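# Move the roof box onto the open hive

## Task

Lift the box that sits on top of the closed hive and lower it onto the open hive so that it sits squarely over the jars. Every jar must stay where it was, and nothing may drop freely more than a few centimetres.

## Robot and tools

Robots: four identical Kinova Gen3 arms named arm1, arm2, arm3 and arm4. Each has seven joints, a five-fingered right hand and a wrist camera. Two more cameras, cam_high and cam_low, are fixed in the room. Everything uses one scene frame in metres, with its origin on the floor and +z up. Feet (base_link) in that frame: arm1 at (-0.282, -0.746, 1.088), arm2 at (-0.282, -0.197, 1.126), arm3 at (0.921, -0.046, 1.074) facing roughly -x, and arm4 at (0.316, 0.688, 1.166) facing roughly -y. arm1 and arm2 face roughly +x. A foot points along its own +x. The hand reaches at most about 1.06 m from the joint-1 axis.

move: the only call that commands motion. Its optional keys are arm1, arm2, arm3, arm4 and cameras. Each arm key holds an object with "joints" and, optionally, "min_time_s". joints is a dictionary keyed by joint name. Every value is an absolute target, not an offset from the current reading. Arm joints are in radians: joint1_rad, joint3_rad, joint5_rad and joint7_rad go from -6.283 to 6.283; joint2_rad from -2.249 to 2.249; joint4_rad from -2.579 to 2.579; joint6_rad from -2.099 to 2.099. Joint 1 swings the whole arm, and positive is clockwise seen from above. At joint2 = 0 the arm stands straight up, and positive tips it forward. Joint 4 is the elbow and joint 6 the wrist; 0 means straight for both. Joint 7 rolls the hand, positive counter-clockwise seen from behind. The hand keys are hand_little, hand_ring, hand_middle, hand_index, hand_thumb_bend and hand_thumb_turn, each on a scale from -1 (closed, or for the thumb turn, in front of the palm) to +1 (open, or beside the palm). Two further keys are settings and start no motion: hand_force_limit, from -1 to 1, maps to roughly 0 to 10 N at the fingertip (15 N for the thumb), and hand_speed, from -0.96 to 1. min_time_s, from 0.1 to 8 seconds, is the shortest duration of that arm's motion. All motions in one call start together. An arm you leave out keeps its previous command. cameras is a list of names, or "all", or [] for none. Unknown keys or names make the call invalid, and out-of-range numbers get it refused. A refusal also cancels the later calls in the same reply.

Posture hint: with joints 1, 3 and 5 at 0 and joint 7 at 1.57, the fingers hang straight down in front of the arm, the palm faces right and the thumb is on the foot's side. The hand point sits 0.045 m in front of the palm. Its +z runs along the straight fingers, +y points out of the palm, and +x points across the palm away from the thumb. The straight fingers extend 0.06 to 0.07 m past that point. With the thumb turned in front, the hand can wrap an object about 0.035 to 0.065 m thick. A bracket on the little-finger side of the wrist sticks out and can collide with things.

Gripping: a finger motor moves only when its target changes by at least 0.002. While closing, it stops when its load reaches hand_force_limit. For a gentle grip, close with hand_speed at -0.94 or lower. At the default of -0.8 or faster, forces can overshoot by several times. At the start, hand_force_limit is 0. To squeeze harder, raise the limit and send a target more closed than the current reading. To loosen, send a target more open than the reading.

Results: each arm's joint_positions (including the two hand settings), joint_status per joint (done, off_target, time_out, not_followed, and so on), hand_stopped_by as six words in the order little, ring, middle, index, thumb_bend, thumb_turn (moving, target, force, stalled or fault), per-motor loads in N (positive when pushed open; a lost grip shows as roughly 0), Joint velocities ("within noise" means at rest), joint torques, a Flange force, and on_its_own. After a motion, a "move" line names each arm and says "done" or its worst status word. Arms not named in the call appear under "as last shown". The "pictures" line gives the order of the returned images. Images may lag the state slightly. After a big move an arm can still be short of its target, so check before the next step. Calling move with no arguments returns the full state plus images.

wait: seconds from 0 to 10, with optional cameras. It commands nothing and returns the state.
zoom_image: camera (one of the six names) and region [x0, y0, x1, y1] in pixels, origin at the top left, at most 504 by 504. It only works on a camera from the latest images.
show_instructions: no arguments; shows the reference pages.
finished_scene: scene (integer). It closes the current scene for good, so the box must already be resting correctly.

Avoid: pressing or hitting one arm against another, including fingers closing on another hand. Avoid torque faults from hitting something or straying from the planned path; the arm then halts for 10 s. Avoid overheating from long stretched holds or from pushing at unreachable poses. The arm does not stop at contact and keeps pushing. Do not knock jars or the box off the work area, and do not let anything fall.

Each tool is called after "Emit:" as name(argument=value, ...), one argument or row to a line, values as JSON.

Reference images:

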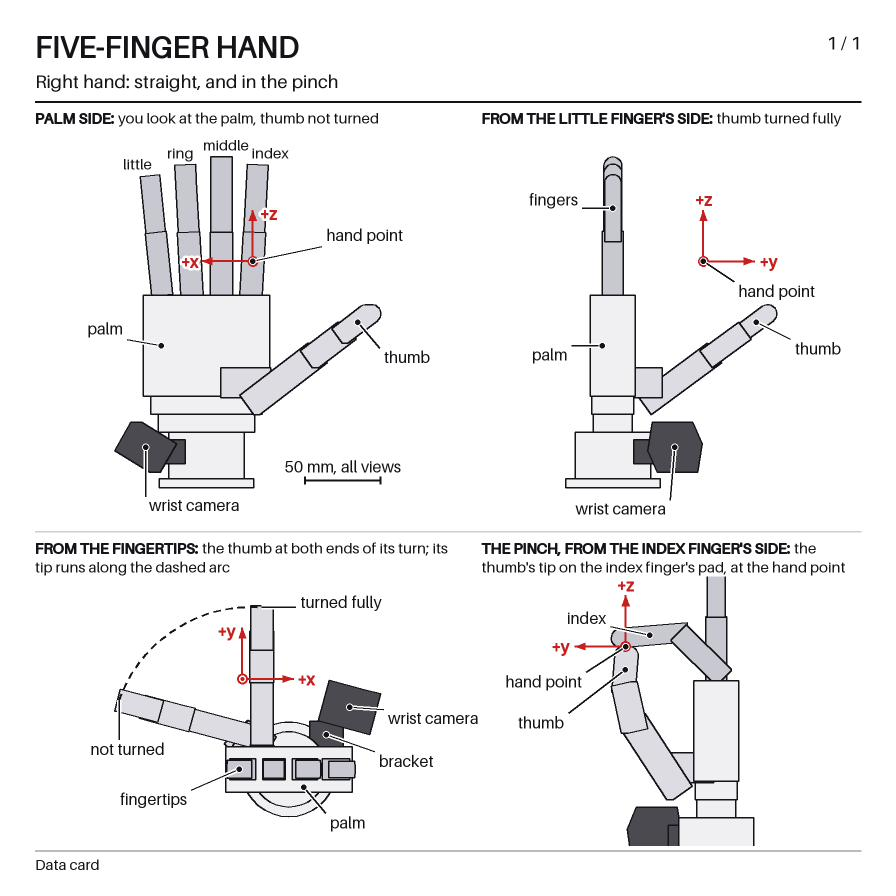

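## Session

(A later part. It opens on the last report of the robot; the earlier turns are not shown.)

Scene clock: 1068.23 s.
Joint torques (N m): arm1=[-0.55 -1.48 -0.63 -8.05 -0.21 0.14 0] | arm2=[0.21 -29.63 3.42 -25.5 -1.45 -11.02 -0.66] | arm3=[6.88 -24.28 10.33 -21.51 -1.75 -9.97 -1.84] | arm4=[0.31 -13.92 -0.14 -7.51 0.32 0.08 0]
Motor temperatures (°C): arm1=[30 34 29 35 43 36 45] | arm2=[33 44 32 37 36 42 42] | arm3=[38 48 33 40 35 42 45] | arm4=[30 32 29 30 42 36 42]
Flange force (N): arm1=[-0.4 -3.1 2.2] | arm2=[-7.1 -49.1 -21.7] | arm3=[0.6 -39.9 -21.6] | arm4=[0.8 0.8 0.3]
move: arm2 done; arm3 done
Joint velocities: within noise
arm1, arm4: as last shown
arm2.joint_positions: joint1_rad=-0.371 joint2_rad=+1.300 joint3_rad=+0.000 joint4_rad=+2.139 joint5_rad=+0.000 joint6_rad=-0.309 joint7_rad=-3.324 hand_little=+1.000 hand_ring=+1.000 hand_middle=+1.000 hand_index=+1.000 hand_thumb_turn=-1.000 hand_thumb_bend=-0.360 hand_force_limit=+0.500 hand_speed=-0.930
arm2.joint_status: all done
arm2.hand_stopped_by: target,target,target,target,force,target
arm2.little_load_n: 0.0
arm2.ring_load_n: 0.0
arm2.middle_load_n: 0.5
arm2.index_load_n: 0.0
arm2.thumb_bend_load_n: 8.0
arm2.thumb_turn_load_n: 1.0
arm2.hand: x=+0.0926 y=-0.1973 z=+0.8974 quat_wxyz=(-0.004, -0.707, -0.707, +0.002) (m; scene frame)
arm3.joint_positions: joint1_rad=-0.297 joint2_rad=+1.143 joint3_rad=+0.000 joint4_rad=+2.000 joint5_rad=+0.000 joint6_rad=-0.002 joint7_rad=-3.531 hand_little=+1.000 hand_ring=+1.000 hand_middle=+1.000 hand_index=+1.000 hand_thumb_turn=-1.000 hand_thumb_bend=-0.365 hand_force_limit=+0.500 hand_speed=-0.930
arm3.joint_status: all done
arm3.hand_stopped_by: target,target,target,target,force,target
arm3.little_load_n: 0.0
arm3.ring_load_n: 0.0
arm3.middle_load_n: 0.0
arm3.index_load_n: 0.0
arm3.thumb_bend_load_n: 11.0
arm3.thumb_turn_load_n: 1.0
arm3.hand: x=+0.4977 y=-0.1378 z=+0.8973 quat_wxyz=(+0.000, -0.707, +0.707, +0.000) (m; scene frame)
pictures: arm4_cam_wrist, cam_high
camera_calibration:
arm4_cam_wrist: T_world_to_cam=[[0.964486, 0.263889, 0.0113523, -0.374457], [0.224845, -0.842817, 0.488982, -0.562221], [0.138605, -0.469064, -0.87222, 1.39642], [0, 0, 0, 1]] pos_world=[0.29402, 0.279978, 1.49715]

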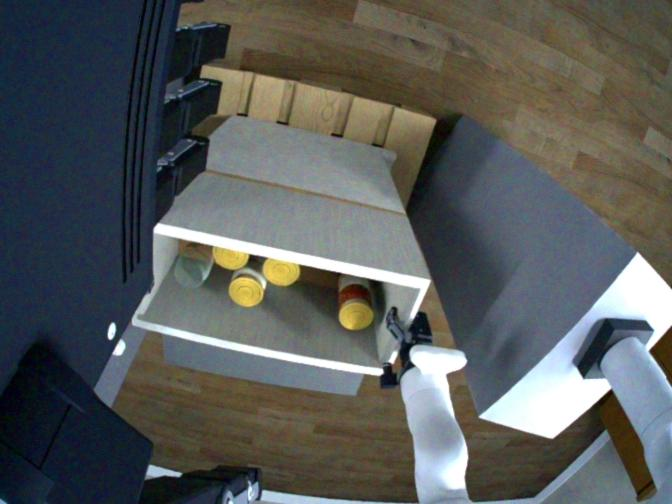

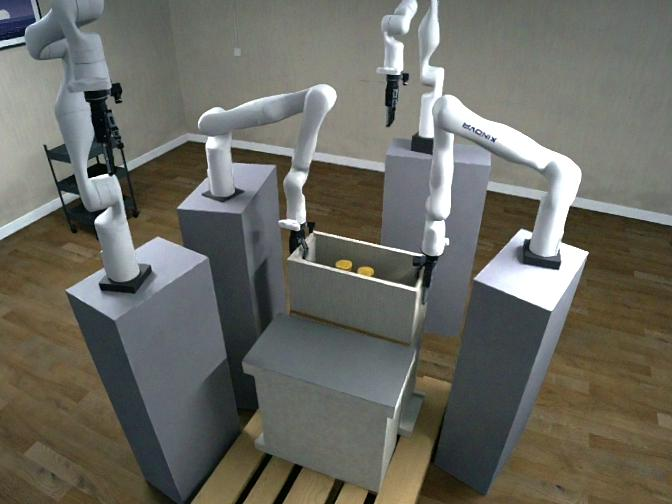

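Emit:
move(
  arm2={"joints":{"hand_thumb_bend":1,"hand_speed":-0.6}},
  arm3={"joints":{"hand_thumb_bend":1,"hand_speed":-0.6}},
)

Emit:
move(
  arm2={"joints":{"joint1_rad":-0.3796,"joint2_rad":1.3057,"joint4_rad":2.185,"joint6_rad":-0.3613,"joint7_rad":-3.3328},"min_time_s":3},
  arm3={"joints":{"joint1_rad":-0.3124,"joint2_rad":1.136,"joint4_rad":2.0485,"joint6_rad":-0.0429,"joint7_rad":-3.546},"min_time_s":3},
  cameras=["all"],
)

Emit:
zoom_image(
  camera="cam_high",
  region=[380, 290, 450, 360],
)

Emit:
zoom_image(
  camera="arm4_cam_wrist",
  region=[370, 180, 450, 260],
)

Emit:
zoom_image(
  camera="arm1_cam_wrist",
  region=[520, 0, 672, 200],
)

Scene clock: 1100.17 s.
Joint torques (N m): arm1=[-0.55 -1.48 -0.62 -8.07 -0.2 0.19 0.04] | arm2=[-0.15 -33.43 3.45 -23.67 -1.25 -11.11 -0.5] | arm3=[6.25 -28.2 10.27 -20.33 -1.35 -9.72 -1.36] | arm4=[0.33 -13.99 -0.08 -7.47 0.37 0.09 -0.03]
Motor temperatures (°C): arm1=[30 34 29 35 43 36 45] | arm2=[33 43 32 38 36 42 42] | arm3=[38 46 32 40 35 43 45] | arm4=[30 32 29 30 42 36 42]
Flange force (N): arm1=[-0.4 -2.9 2.5] | arm2=[-7.4 -46.8 -8.5] | arm3=[1.1 -37.0 -9.6] | arm4=[0.5 0.7 0.3]
move: arm2 done; arm3 done
Joint velocities: within noise
arm1, arm4: as last shown
arm2.joint_positions: joint1_rad=-0.371 joint2_rad=+1.300 joint3_rad=+0.000 joint4_rad=+2.139 joint5_rad=+0.000 joint6_rad=-0.309 joint7_rad=-3.324 hand_little=+1.000 hand_ring=+1.000 hand_middle=+1.000 hand_index=+1.000 hand_thumb_turn=-1.000 hand_thumb_bend=+1.000 hand_force_limit=+0.500 hand_speed=-0.600
arm2.joint_status: all done
arm2.hand_stopped_by: target,target,target,target,target,target
arm2.little_load_n: -0.5
arm2.ring_load_n: 0.0
arm2.middle_load_n: 0.0
arm2.index_load_n: 0.0
arm2.thumb_bend_load_n: -0.5
arm2.thumb_turn_load_n: 0.0
arm2.hand: x=+0.0926 y=-0.1972 z=+0.8974 quat_wxyz=(-0.004, -0.707, -0.707, +0.002) (m; scene frame)
arm3.joint_positions: joint1_rad=-0.297 joint2_rad=+1.143 joint3_rad=+0.000 joint4_rad=+2.000 joint5_rad=+0.000 joint6_rad=-0.002 joint7_rad=-3.531 hand_little=+1.000 hand_ring=+1.000 hand_middle=+1.000 hand_index=+1.000 hand_thumb_turn=-1.000 hand_thumb_bend=+1.000 hand_force_limit=+0.500 hand_speed=-0.600
arm3.joint_status: all done
arm3.hand_stopped_by: target,target,target,target,target,target
arm3.little_load_n: 0.0
arm3.ring_load_n: 0.0
arm3.middle_load_n: 0.0
arm3.index_load_n: 0.0
arm3.thumb_bend_load_n: 0.0
arm3.thumb_turn_load_n: 0.0
arm3.hand: x=+0.4977 y=-0.1379 z=+0.8973 quat_wxyz=(+0.000, -0.707, +0.707, +0.000) (m; scene frame)
pictures: none

Scene clock: 1103.47 s.
Joint torques (N m): arm1=[-0.51 -1.49 -0.61 -8.05 -0.2 0.16 0.06] | arm2=[-1.97 -15.92 -0.59 3.38 -0.19 0.26 -0.1] | arm3=[-0.08 -17.03 1.64 1.02 -0.3 -0.05 -0.16] | arm4=[0.32 -13.92 -0.11 -7.5 0.35 0.11 0.01]
Motor temperatures (°C): arm1=[30 34 29 35 43 36 45] | arm2=[33 43 31 38 36 42 42] | arm3=[38 46 32 40 35 42 45] | arm4=[30 32 29 30 42 36 42]
Flange force (N): arm1=[-0.4 -2.8 2.3] | arm2=[-7.0 1.4 2.4] | arm3=[0.1 2.4 0.7] | arm4=[0.8 0.8 0.4]
move: arm2 done; arm3 done
Joint velocities: within noise
arm1: as last shown
arm2.joint_positions: joint1_rad=-0.380 joint2_rad=+1.306 joint3_rad=+0.000 joint4_rad=+2.185 joint5_rad=+0.000 joint6_rad=-0.361 joint7_rad=-3.333 hand_little=+1.000 hand_ring=+1.000 hand_middle=+1.000 hand_index=+1.000 hand_thumb_turn=-1.000 hand_thumb_bend=+1.000 hand_force_limit=+0.500 hand_speed=-0.600
arm2.joint_status: all done
arm2.hand_stopped_by: target,target,target,target,target,target
arm2.little_load_n: 0.0
arm2.ring_load_n: 0.0
arm2.middle_load_n: 0.0
arm2.index_load_n: 0.0
arm2.thumb_bend_load_n: 0.0
arm2.thumb_turn_load_n: 0.0
arm2.hand: x=+0.0778 y=-0.1972 z=+0.9004 quat_wxyz=(-0.004, -0.707, -0.707, +0.002) (m; scene frame)
arm3.joint_positions: joint1_rad=-0.312 joint2_rad=+1.136 joint3_rad=+0.000 joint4_rad=+2.048 joint5_rad=+0.000 joint6_rad=-0.043 joint7_rad=-3.546 hand_little=+1.000 hand_ring=+1.000 hand_middle=+1.000 hand_index=+1.000 hand_thumb_turn=-1.000 hand_thumb_bend=+1.000 hand_force_limit=+0.500 hand_speed=-0.600
arm3.joint_status: all done
arm3.hand_stopped_by: target,target,target,target,target,target
arm3.little_load_n: 0.0
arm3.ring_load_n: 0.0
arm3.middle_load_n: 0.0
arm3.index_load_n: 0.0
arm3.thumb_bend_load_n: 0.0
arm3.thumb_turn_load_n: 0.0
arm3.hand: x=+0.5127 y=-0.1378 z=+0.9003 quat_wxyz=(+0.000, -0.707, +0.707, +0.000) (m; scene frame)
arm4.joint_positions: joint1_rad=-0.027 joint2_rad=+0.382 joint3_rad=+0.000 joint4_rad=+1.601 joint5_rad=+0.000 joint6_rad=+1.174 joint7_rad=-1.482 hand_little=+1.000 hand_ring=+1.000 hand_middle=+1.000 hand_index=+1.000 hand_thumb_turn=+1.000 hand_thumb_bend=+1.000 hand_force_limit=+0.000 hand_speed=-0.800
arm4.joint_status: not commanded
arm4.hand_stopped_by: target,target,target,target,target,target
arm4.little_load_n: 0.0
arm4.ring_load_n: 0.0
arm4.middle_load_n: 0.0
arm4.index_load_n: 0.0
arm4.thumb_bend_load_n: 0.0
arm4.thumb_turn_load_n: 0.0
arm4.hand: x=+0.3120 y=+0.2244 z=+1.3997 quat_wxyz=(-0.002, -0.707, -0.707, -0.002) (m; scene frame)
pictures: arm1_cam_wrist, arm2_cam_wrist, arm3_cam_wrist, arm4_cam_wrist, cam_high, cam_low
camera_calibration:
arm2_cam_wrist: T_world_to_cam=[[0.960211, 0.278564, -0.0199214, -0.00636865], [0.25085, -0.828929, 0.499951, -0.631312], [0.122755, -0.485056, -0.865824, 0.788285], [0, 0, 0, 1]] pos_world=[0.0677142, -0.139176, 0.998015]
arm3_cam_wrist: T_world_to_cam=[[-0.960817, -0.276362, 0.0213342, 0.432706], [-0.228573, 0.833501, 0.503021, -0.215412], [-0.156798, 0.478434, -0.864011, 1.03953], [0, 0, 0, 1]] pos_world=[0.52951, -0.198218, 0.997292]
arm4_cam_wrist: T_world_to_cam=[[0.964486, 0.263889, 0.0113523, -0.374457], [0.224845, -0.842817, 0.488982, -0.562221], [0.138605, -0.469064, -0.87222, 1.39642], [0, 0, 0, 1]] pos_world=[0.29402, 0.279978, 1.49715]

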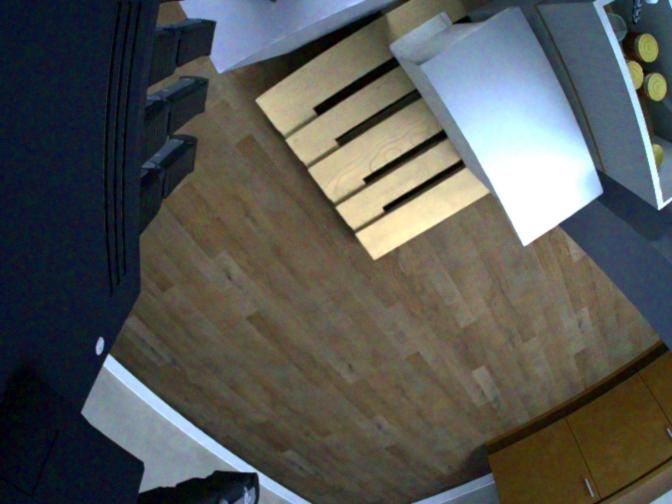

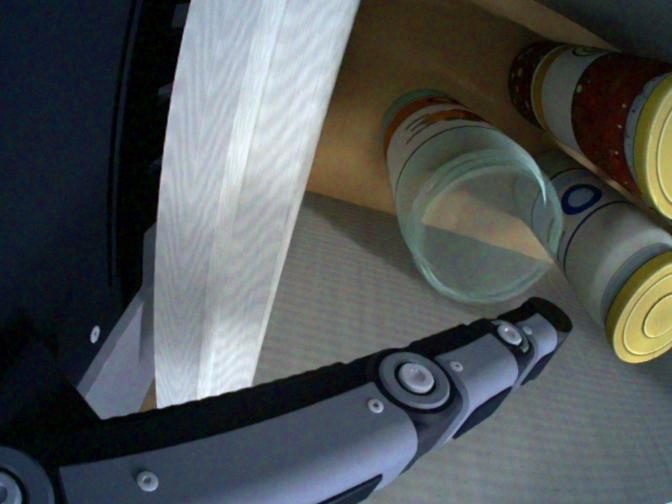

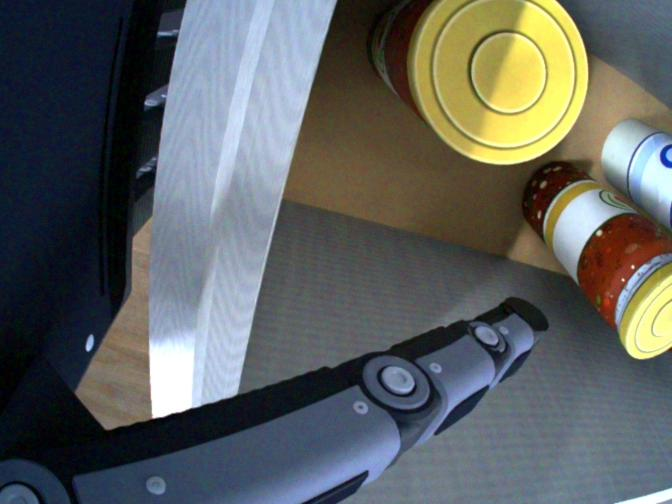

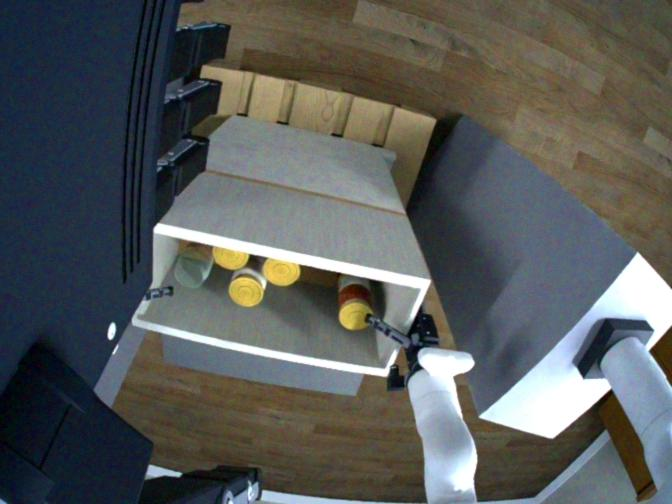

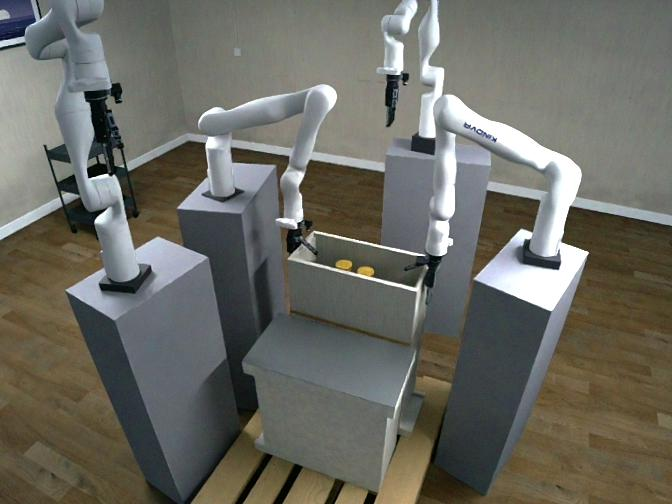

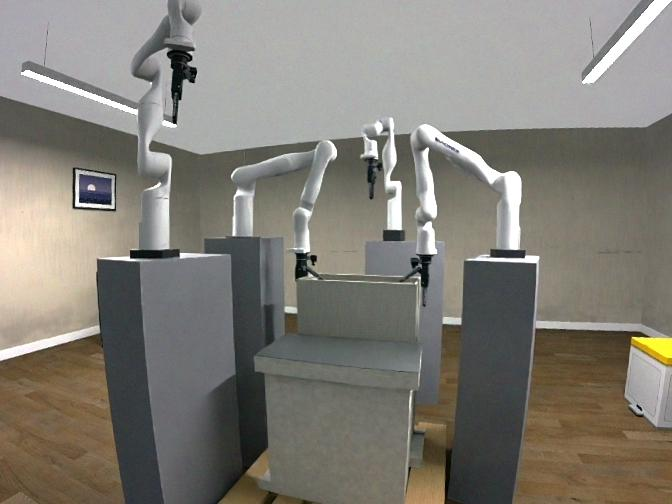

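Scaled by 7.200 from the camera's 672x504 image, which has a finer 960x720 frame.

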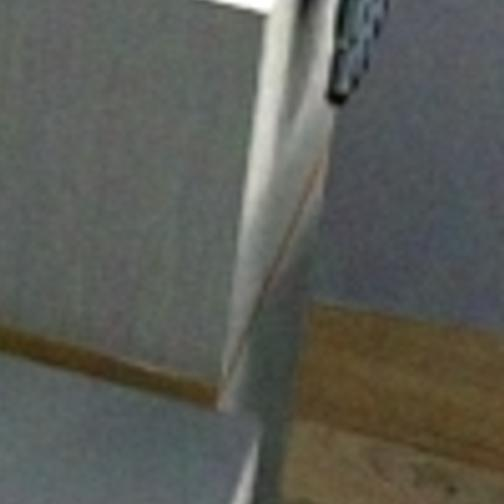

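Scaled by 6.300 from the camera's 672x504 image, which has a finer 960x720 frame.

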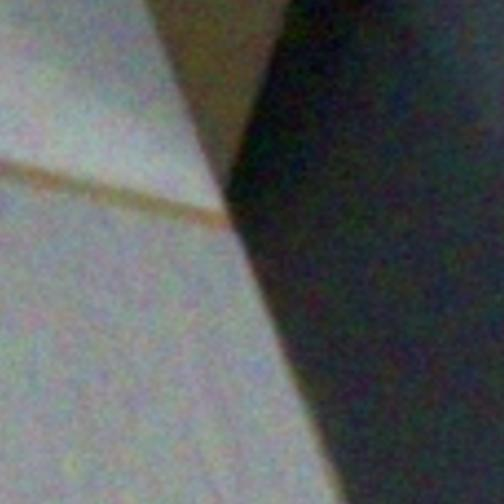

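Scaled by 2.520 from the camera's 672x504 image, which has a finer 960x720 frame.

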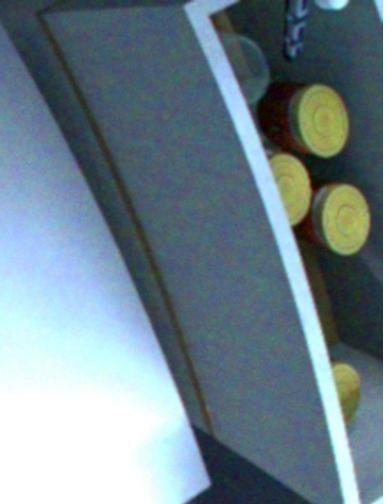

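Emit:
move(
  arm2={"joints":{"joint1_rad":-0.3782,"joint2_rad":1.1639,"joint4_rad":2.263,"joint6_rad":-0.2975,"joint7_rad":-3.3313},"min_time_s":1.5},
  arm3={"joints":{"joint1_rad":-0.3124,"joint2_rad":1.0003,"joint4_rad":2.0967,"joint6_rad":0.0446,"joint7_rad":-3.546},"min_time_s":1.5},
)

Emit:
move(
  arm2={"joints":{"joint1_rad":-0.3767,"joint2_rad":1.0105,"joint4_rad":2.3203,"joint6_rad":-0.2014,"joint7_rad":-3.3298},"min_time_s":1.5},
  arm3={"joints":{"joint1_rad":-0.3124,"joint2_rad":0.8623,"joint4_rad":2.124,"joint6_rad":0.1553,"joint7_rad":-3.546},"min_time_s":1.5},
)

Emit:
move(
  arm2={"joints":{"joint1_rad":-0.3738,"joint2_rad":0.6784,"joint4_rad":2.3613,"joint6_rad":0.0897,"joint7_rad":-3.327},"min_time_s":2},
  arm3={"joints":{"joint1_rad":-0.3124,"joint2_rad":0.5952,"joint4_rad":2.1123,"joint6_rad":0.4341,"joint7_rad":-3.546},"min_time_s":2},
  cameras=["all"],
)

Scene clock: 1116.83 s.
Joint torques (N m): arm1=[-0.62 -1.46 -0.63 -7.98 -0.19 0.13 0.04] | arm2=[-2.03 -15.53 -0.75 2.83 -0.15 0.28 -0.13] | arm3=[-0.06 -16.48 1.64 0.28 -0.29 0.01 -0.16] | arm4=[0.32 -13.86 -0.1 -7.49 0.33 0.11 -0.02]
Motor temperatures (°C): arm1=[30 34 29 35 43 36 45] | arm2=[33 43 31 38 36 42 42] | arm3=[38 45 32 40 35 42 45] | arm4=[30 32 29 30 42 36 42]
Flange force (N): arm1=[-0.4 -2.9 2.0] | arm2=[-7.4 1.4 2.3] | arm3=[0.0 2.2 0.4] | arm4=[0.9 0.8 0.3]
move: arm2 done; arm3 done
Joint velocities: within noise
arm1, arm4: as last shown
arm1.ring_load_n: 0.5
arm2.joint_positions: joint1_rad=-0.378 joint2_rad=+1.164 joint3_rad=+0.000 joint4_rad=+2.263 joint5_rad=+0.000 joint6_rad=-0.298 joint7_rad=-3.331 hand_little=+1.000 hand_ring=+1.000 hand_middle=+1.000 hand_index=+1.000 hand_thumb_turn=-1.000 hand_thumb_bend=+1.000 hand_force_limit=+0.500 hand_speed=-0.600
arm2.joint_status: all done
arm2.hand_stopped_by: target,target,target,target,target,target
arm2.little_load_n: 0.0
arm2.ring_load_n: 0.0
arm2.middle_load_n: 0.0
arm2.index_load_n: 0.0
arm2.thumb_bend_load_n: 0.0
arm2.thumb_turn_load_n: 0.0
arm2.hand: x=+0.0778 y=-0.1972 z=+0.9505 quat_wxyz=(-0.004, -0.707, -0.707, +0.002) (m; scene frame)
arm3.joint_positions: joint1_rad=-0.312 joint2_rad=+1.000 joint3_rad=+0.000 joint4_rad=+2.097 joint5_rad=+0.000 joint6_rad=+0.045 joint7_rad=-3.546 hand_little=+1.000 hand_ring=+1.000 hand_middle=+1.000 hand_index=+1.000 hand_thumb_turn=-1.000 hand_thumb_bend=+1.000 hand_force_limit=+0.500 hand_speed=-0.600
arm3.joint_status: all done
arm3.hand_stopped_by: target,target,target,target,target,target
arm3.little_load_n: 0.0
arm3.ring_load_n: 0.0
arm3.middle_load_n: 0.0
arm3.index_load_n: 0.0
arm3.thumb_bend_load_n: 0.0
arm3.thumb_turn_load_n: 0.0
arm3.hand: x=+0.5127 y=-0.1378 z=+0.9503 quat_wxyz=(+0.000, -0.707, +0.707, +0.000) (m; scene frame)
arm4.thumb_bend_load_n: -0.5
pictures: none

Scene clock: 1118.63 s.
Joint torques (N m): arm1=[-0.57 -1.52 -0.64 -8.11 -0.17 0.18 0] | arm2=[-2 -14.99 -0.75 2.1 -0.2 0.3 -0.08] | arm3=[-0.17 -15.83 1.64 -0.71 -0.26 -0.02 -0.17] | arm4=[0.33 -13.91 -0.13 -7.53 0.35 0.1 -0.01]
Motor temperatures (°C): arm1=[30 34 29 35 43 36 45] | arm2=[33 42 31 38 36 42 42] | arm3=[38 45 32 39 35 42 45] | arm4=[30 32 29 30 42 36 42]
Flange force (N): arm1=[-0.5 -3.0 2.6] | arm2=[-7.4 1.5 2.5] | arm3=[-0.5 2.3 0.2] | arm4=[0.9 0.8 0.4]
move: arm2 done; arm3 done
Joint velocities: within noise
arm1, arm4: as last shown
arm1.ring_load_n: 0.0
arm2.joint_positions: joint1_rad=-0.377 joint2_rad=+1.011 joint3_rad=+0.000 joint4_rad=+2.320 joint5_rad=+0.000 joint6_rad=-0.201 joint7_rad=-3.330 hand_little=+1.000 hand_ring=+1.000 hand_middle=+1.000 hand_index=+1.000 hand_thumb_turn=-1.000 hand_thumb_bend=+1.000 hand_force_limit=+0.500 hand_speed=-0.600
arm2.joint_status: all done
arm2.hand_stopped_by: target,target,target,target,target,target
arm2.little_load_n: 0.0
arm2.ring_load_n: 0.0
arm2.middle_load_n: 0.0
arm2.index_load_n: 0.0
arm2.thumb_bend_load_n: 0.0
arm2.thumb_turn_load_n: 0.0
arm2.hand: x=+0.0777 y=-0.1972 z=+1.0004 quat_wxyz=(-0.004, -0.707, -0.707, +0.002) (m; scene frame)
arm3.joint_positions: joint1_rad=-0.312 joint2_rad=+0.862 joint3_rad=+0.000 joint4_rad=+2.124 joint5_rad=+0.000 joint6_rad=+0.155 joint7_rad=-3.546 hand_little=+1.000 hand_ring=+1.000 hand_middle=+1.000 hand_index=+1.000 hand_thumb_turn=-1.000 hand_thumb_bend=+1.000 hand_force_limit=+0.500 hand_speed=-0.600
arm3.joint_status: all done
arm3.hand_stopped_by: target,target,target,target,target,target
arm3.little_load_n: 0.0
arm3.ring_load_n: 0.0
arm3.middle_load_n: 0.0
arm3.index_load_n: 0.0
arm3.thumb_bend_load_n: 0.0
arm3.thumb_turn_load_n: -0.5
arm3.hand: x=+0.5127 y=-0.1378 z=+1.0003 quat_wxyz=(+0.000, -0.707, +0.707, +0.000) (m; scene frame)
arm4.middle_load_n: -0.5
arm4.thumb_bend_load_n: 0.0
pictures: none

Scene clock: 1120.93 s.
Joint torques (N m): arm1=[-0.45 -1.57 -0.54 -8.01 -0.2 0.13 0.03] | arm2=[-2 -13.16 -0.85 -0.3 -0.12 0.28 -0.07] | arm3=[-0.03 -14.1 1.48 -2.89 -0.26 -0.01 -0.16] | arm4=[0.31 -13.87 -0.12 -7.5 0.36 0.09 -0.01]
Motor temperatures (°C): arm1=[30 34 29 35 43 36 45] | arm2=[33 42 31 38 36 41 42] | arm3=[38 45 32 39 35 42 45] | arm4=[30 32 29 30 42 36 42]
Flange force (N): arm1=[-0.5 -2.6 2.0] | arm2=[-7.5 2.1 2.2] | arm3=[-0.3 1.9 -0.5] | arm4=[0.9 0.8 0.3]
move: arm2 done; arm3 done
Joint velocities: within noise
arm1, arm4: as last shown
arm2.joint_positions: joint1_rad=-0.374 joint2_rad=+0.678 joint3_rad=+0.000 joint4_rad=+2.361 joint5_rad=+0.000 joint6_rad=+0.090 joint7_rad=-3.327 hand_little=+1.000 hand_ring=+1.000 hand_middle=+1.000 hand_index=+1.000 hand_thumb_turn=-1.000 hand_thumb_bend=+1.000 hand_force_limit=+0.500 hand_speed=-0.600
arm2.joint_status: all done
arm2.hand_stopped_by: target,target,target,target,target,target
arm2.little_load_n: 0.0
arm2.ring_load_n: 0.0
arm2.middle_load_n: 0.0
arm2.index_load_n: 0.0
arm2.thumb_bend_load_n: 0.0
arm2.thumb_turn_load_n: 0.0
arm2.hand: x=+0.0775 y=-0.1973 z=+1.1005 quat_wxyz=(-0.004, -0.707, -0.707, +0.002) (m; scene frame)
arm3.joint_positions: joint1_rad=-0.312 joint2_rad=+0.595 joint3_rad=+0.000 joint4_rad=+2.112 joint5_rad=+0.000 joint6_rad=+0.434 joint7_rad=-3.546 hand_little=+1.000 hand_ring=+1.000 hand_middle=+1.000 hand_index=+1.000 hand_thumb_turn=-1.000 hand_thumb_bend=+1.000 hand_force_limit=+0.500 hand_speed=-0.600
arm3.joint_status: all done
arm3.hand_stopped_by: target,target,target,target,target,target
arm3.little_load_n: 0.0
arm3.ring_load_n: 0.0
arm3.middle_load_n: 0.0
arm3.index_load_n: 0.0
arm3.thumb_bend_load_n: -0.5
arm3.thumb_turn_load_n: 0.0
arm3.hand: x=+0.5127 y=-0.1378 z=+1.1003 quat_wxyz=(+0.000, -0.707, +0.707, +0.000) (m; scene frame)
arm4.middle_load_n: 0.0
arm4.thumb_bend_load_n: -0.5
pictures: arm1_cam_wrist, arm2_cam_wrist, arm3_cam_wrist, arm4_cam_wrist, cam_high, cam_low
camera_calibration:
arm2_cam_wrist: T_world_to_cam=[[0.960215, 0.278548, -0.0199469, -0.00216425], [0.250833, -0.828865, 0.500066, -0.731379], [0.122759, -0.485174, -0.865757, 0.961377], [0, 0, 0, 1]] pos_world=[0.0675142, -0.139176, 1.19801]
arm3_cam_wrist: T_world_to_cam=[[-0.960816, -0.276364, 0.0213333, 0.428437], [-0.228575, 0.833501, 0.503021, -0.316066], [-0.156798, 0.478434, -0.864011, 1.21242], [0, 0, 0, 1]] pos_world=[0.52951, -0.198218, 1.19739]
arm4_cam_wrist: T_world_to_cam=[[0.964486, 0.263889, 0.0113523, -0.374457], [0.224845, -0.842817, 0.488982, -0.562221], [0.138605, -0.469064, -0.87222, 1.39642], [0, 0, 0, 1]] pos_world=[0.29402, 0.279978, 1.49715]

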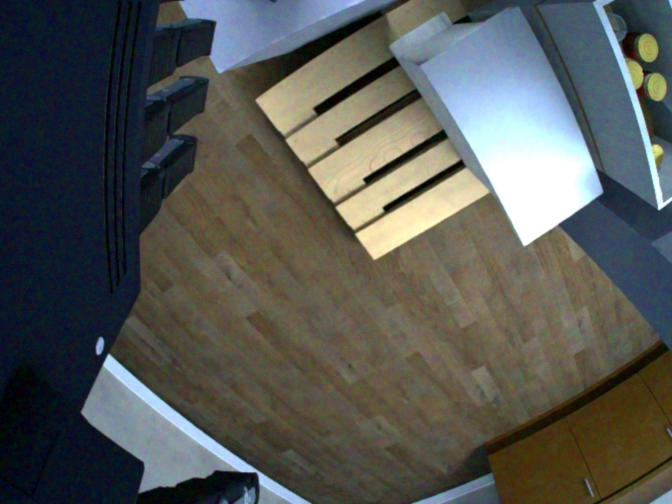

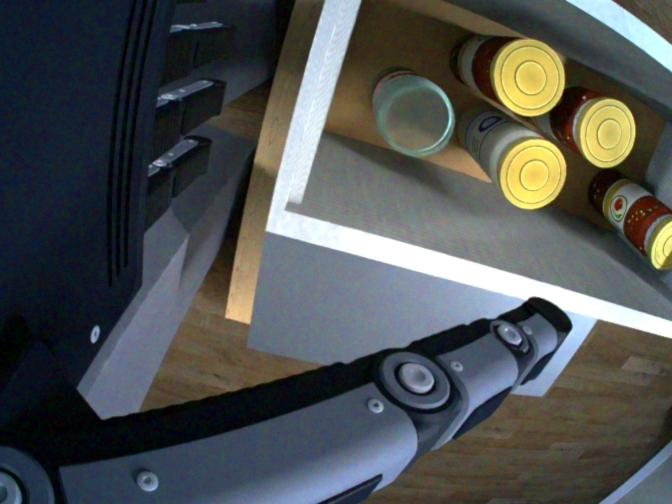

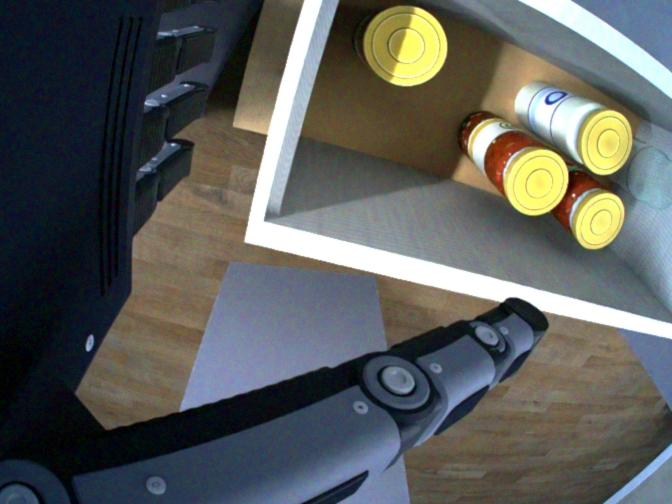

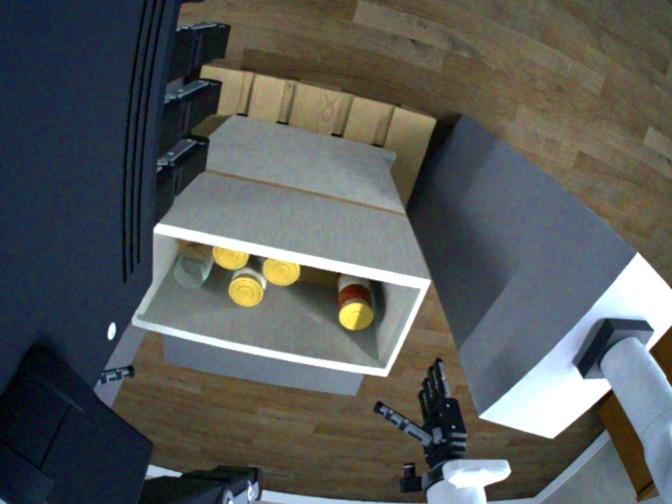

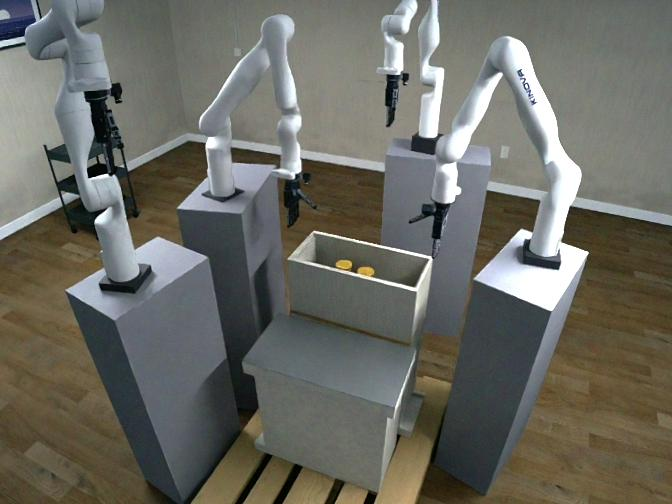

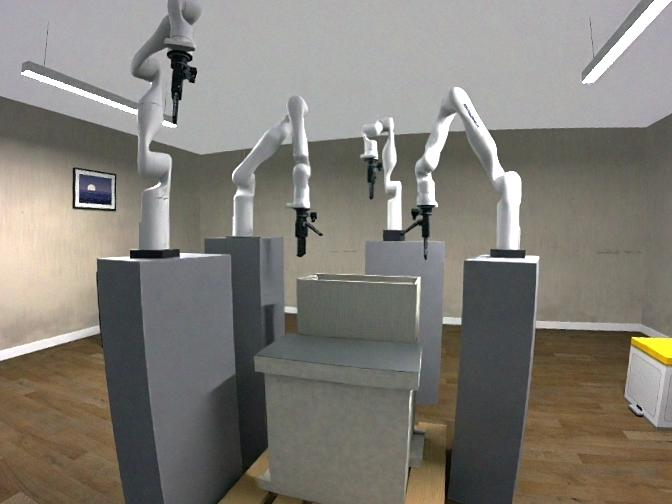

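Emit:
finished_scene(
  scene=1,
)

The scene is finished: the task was done.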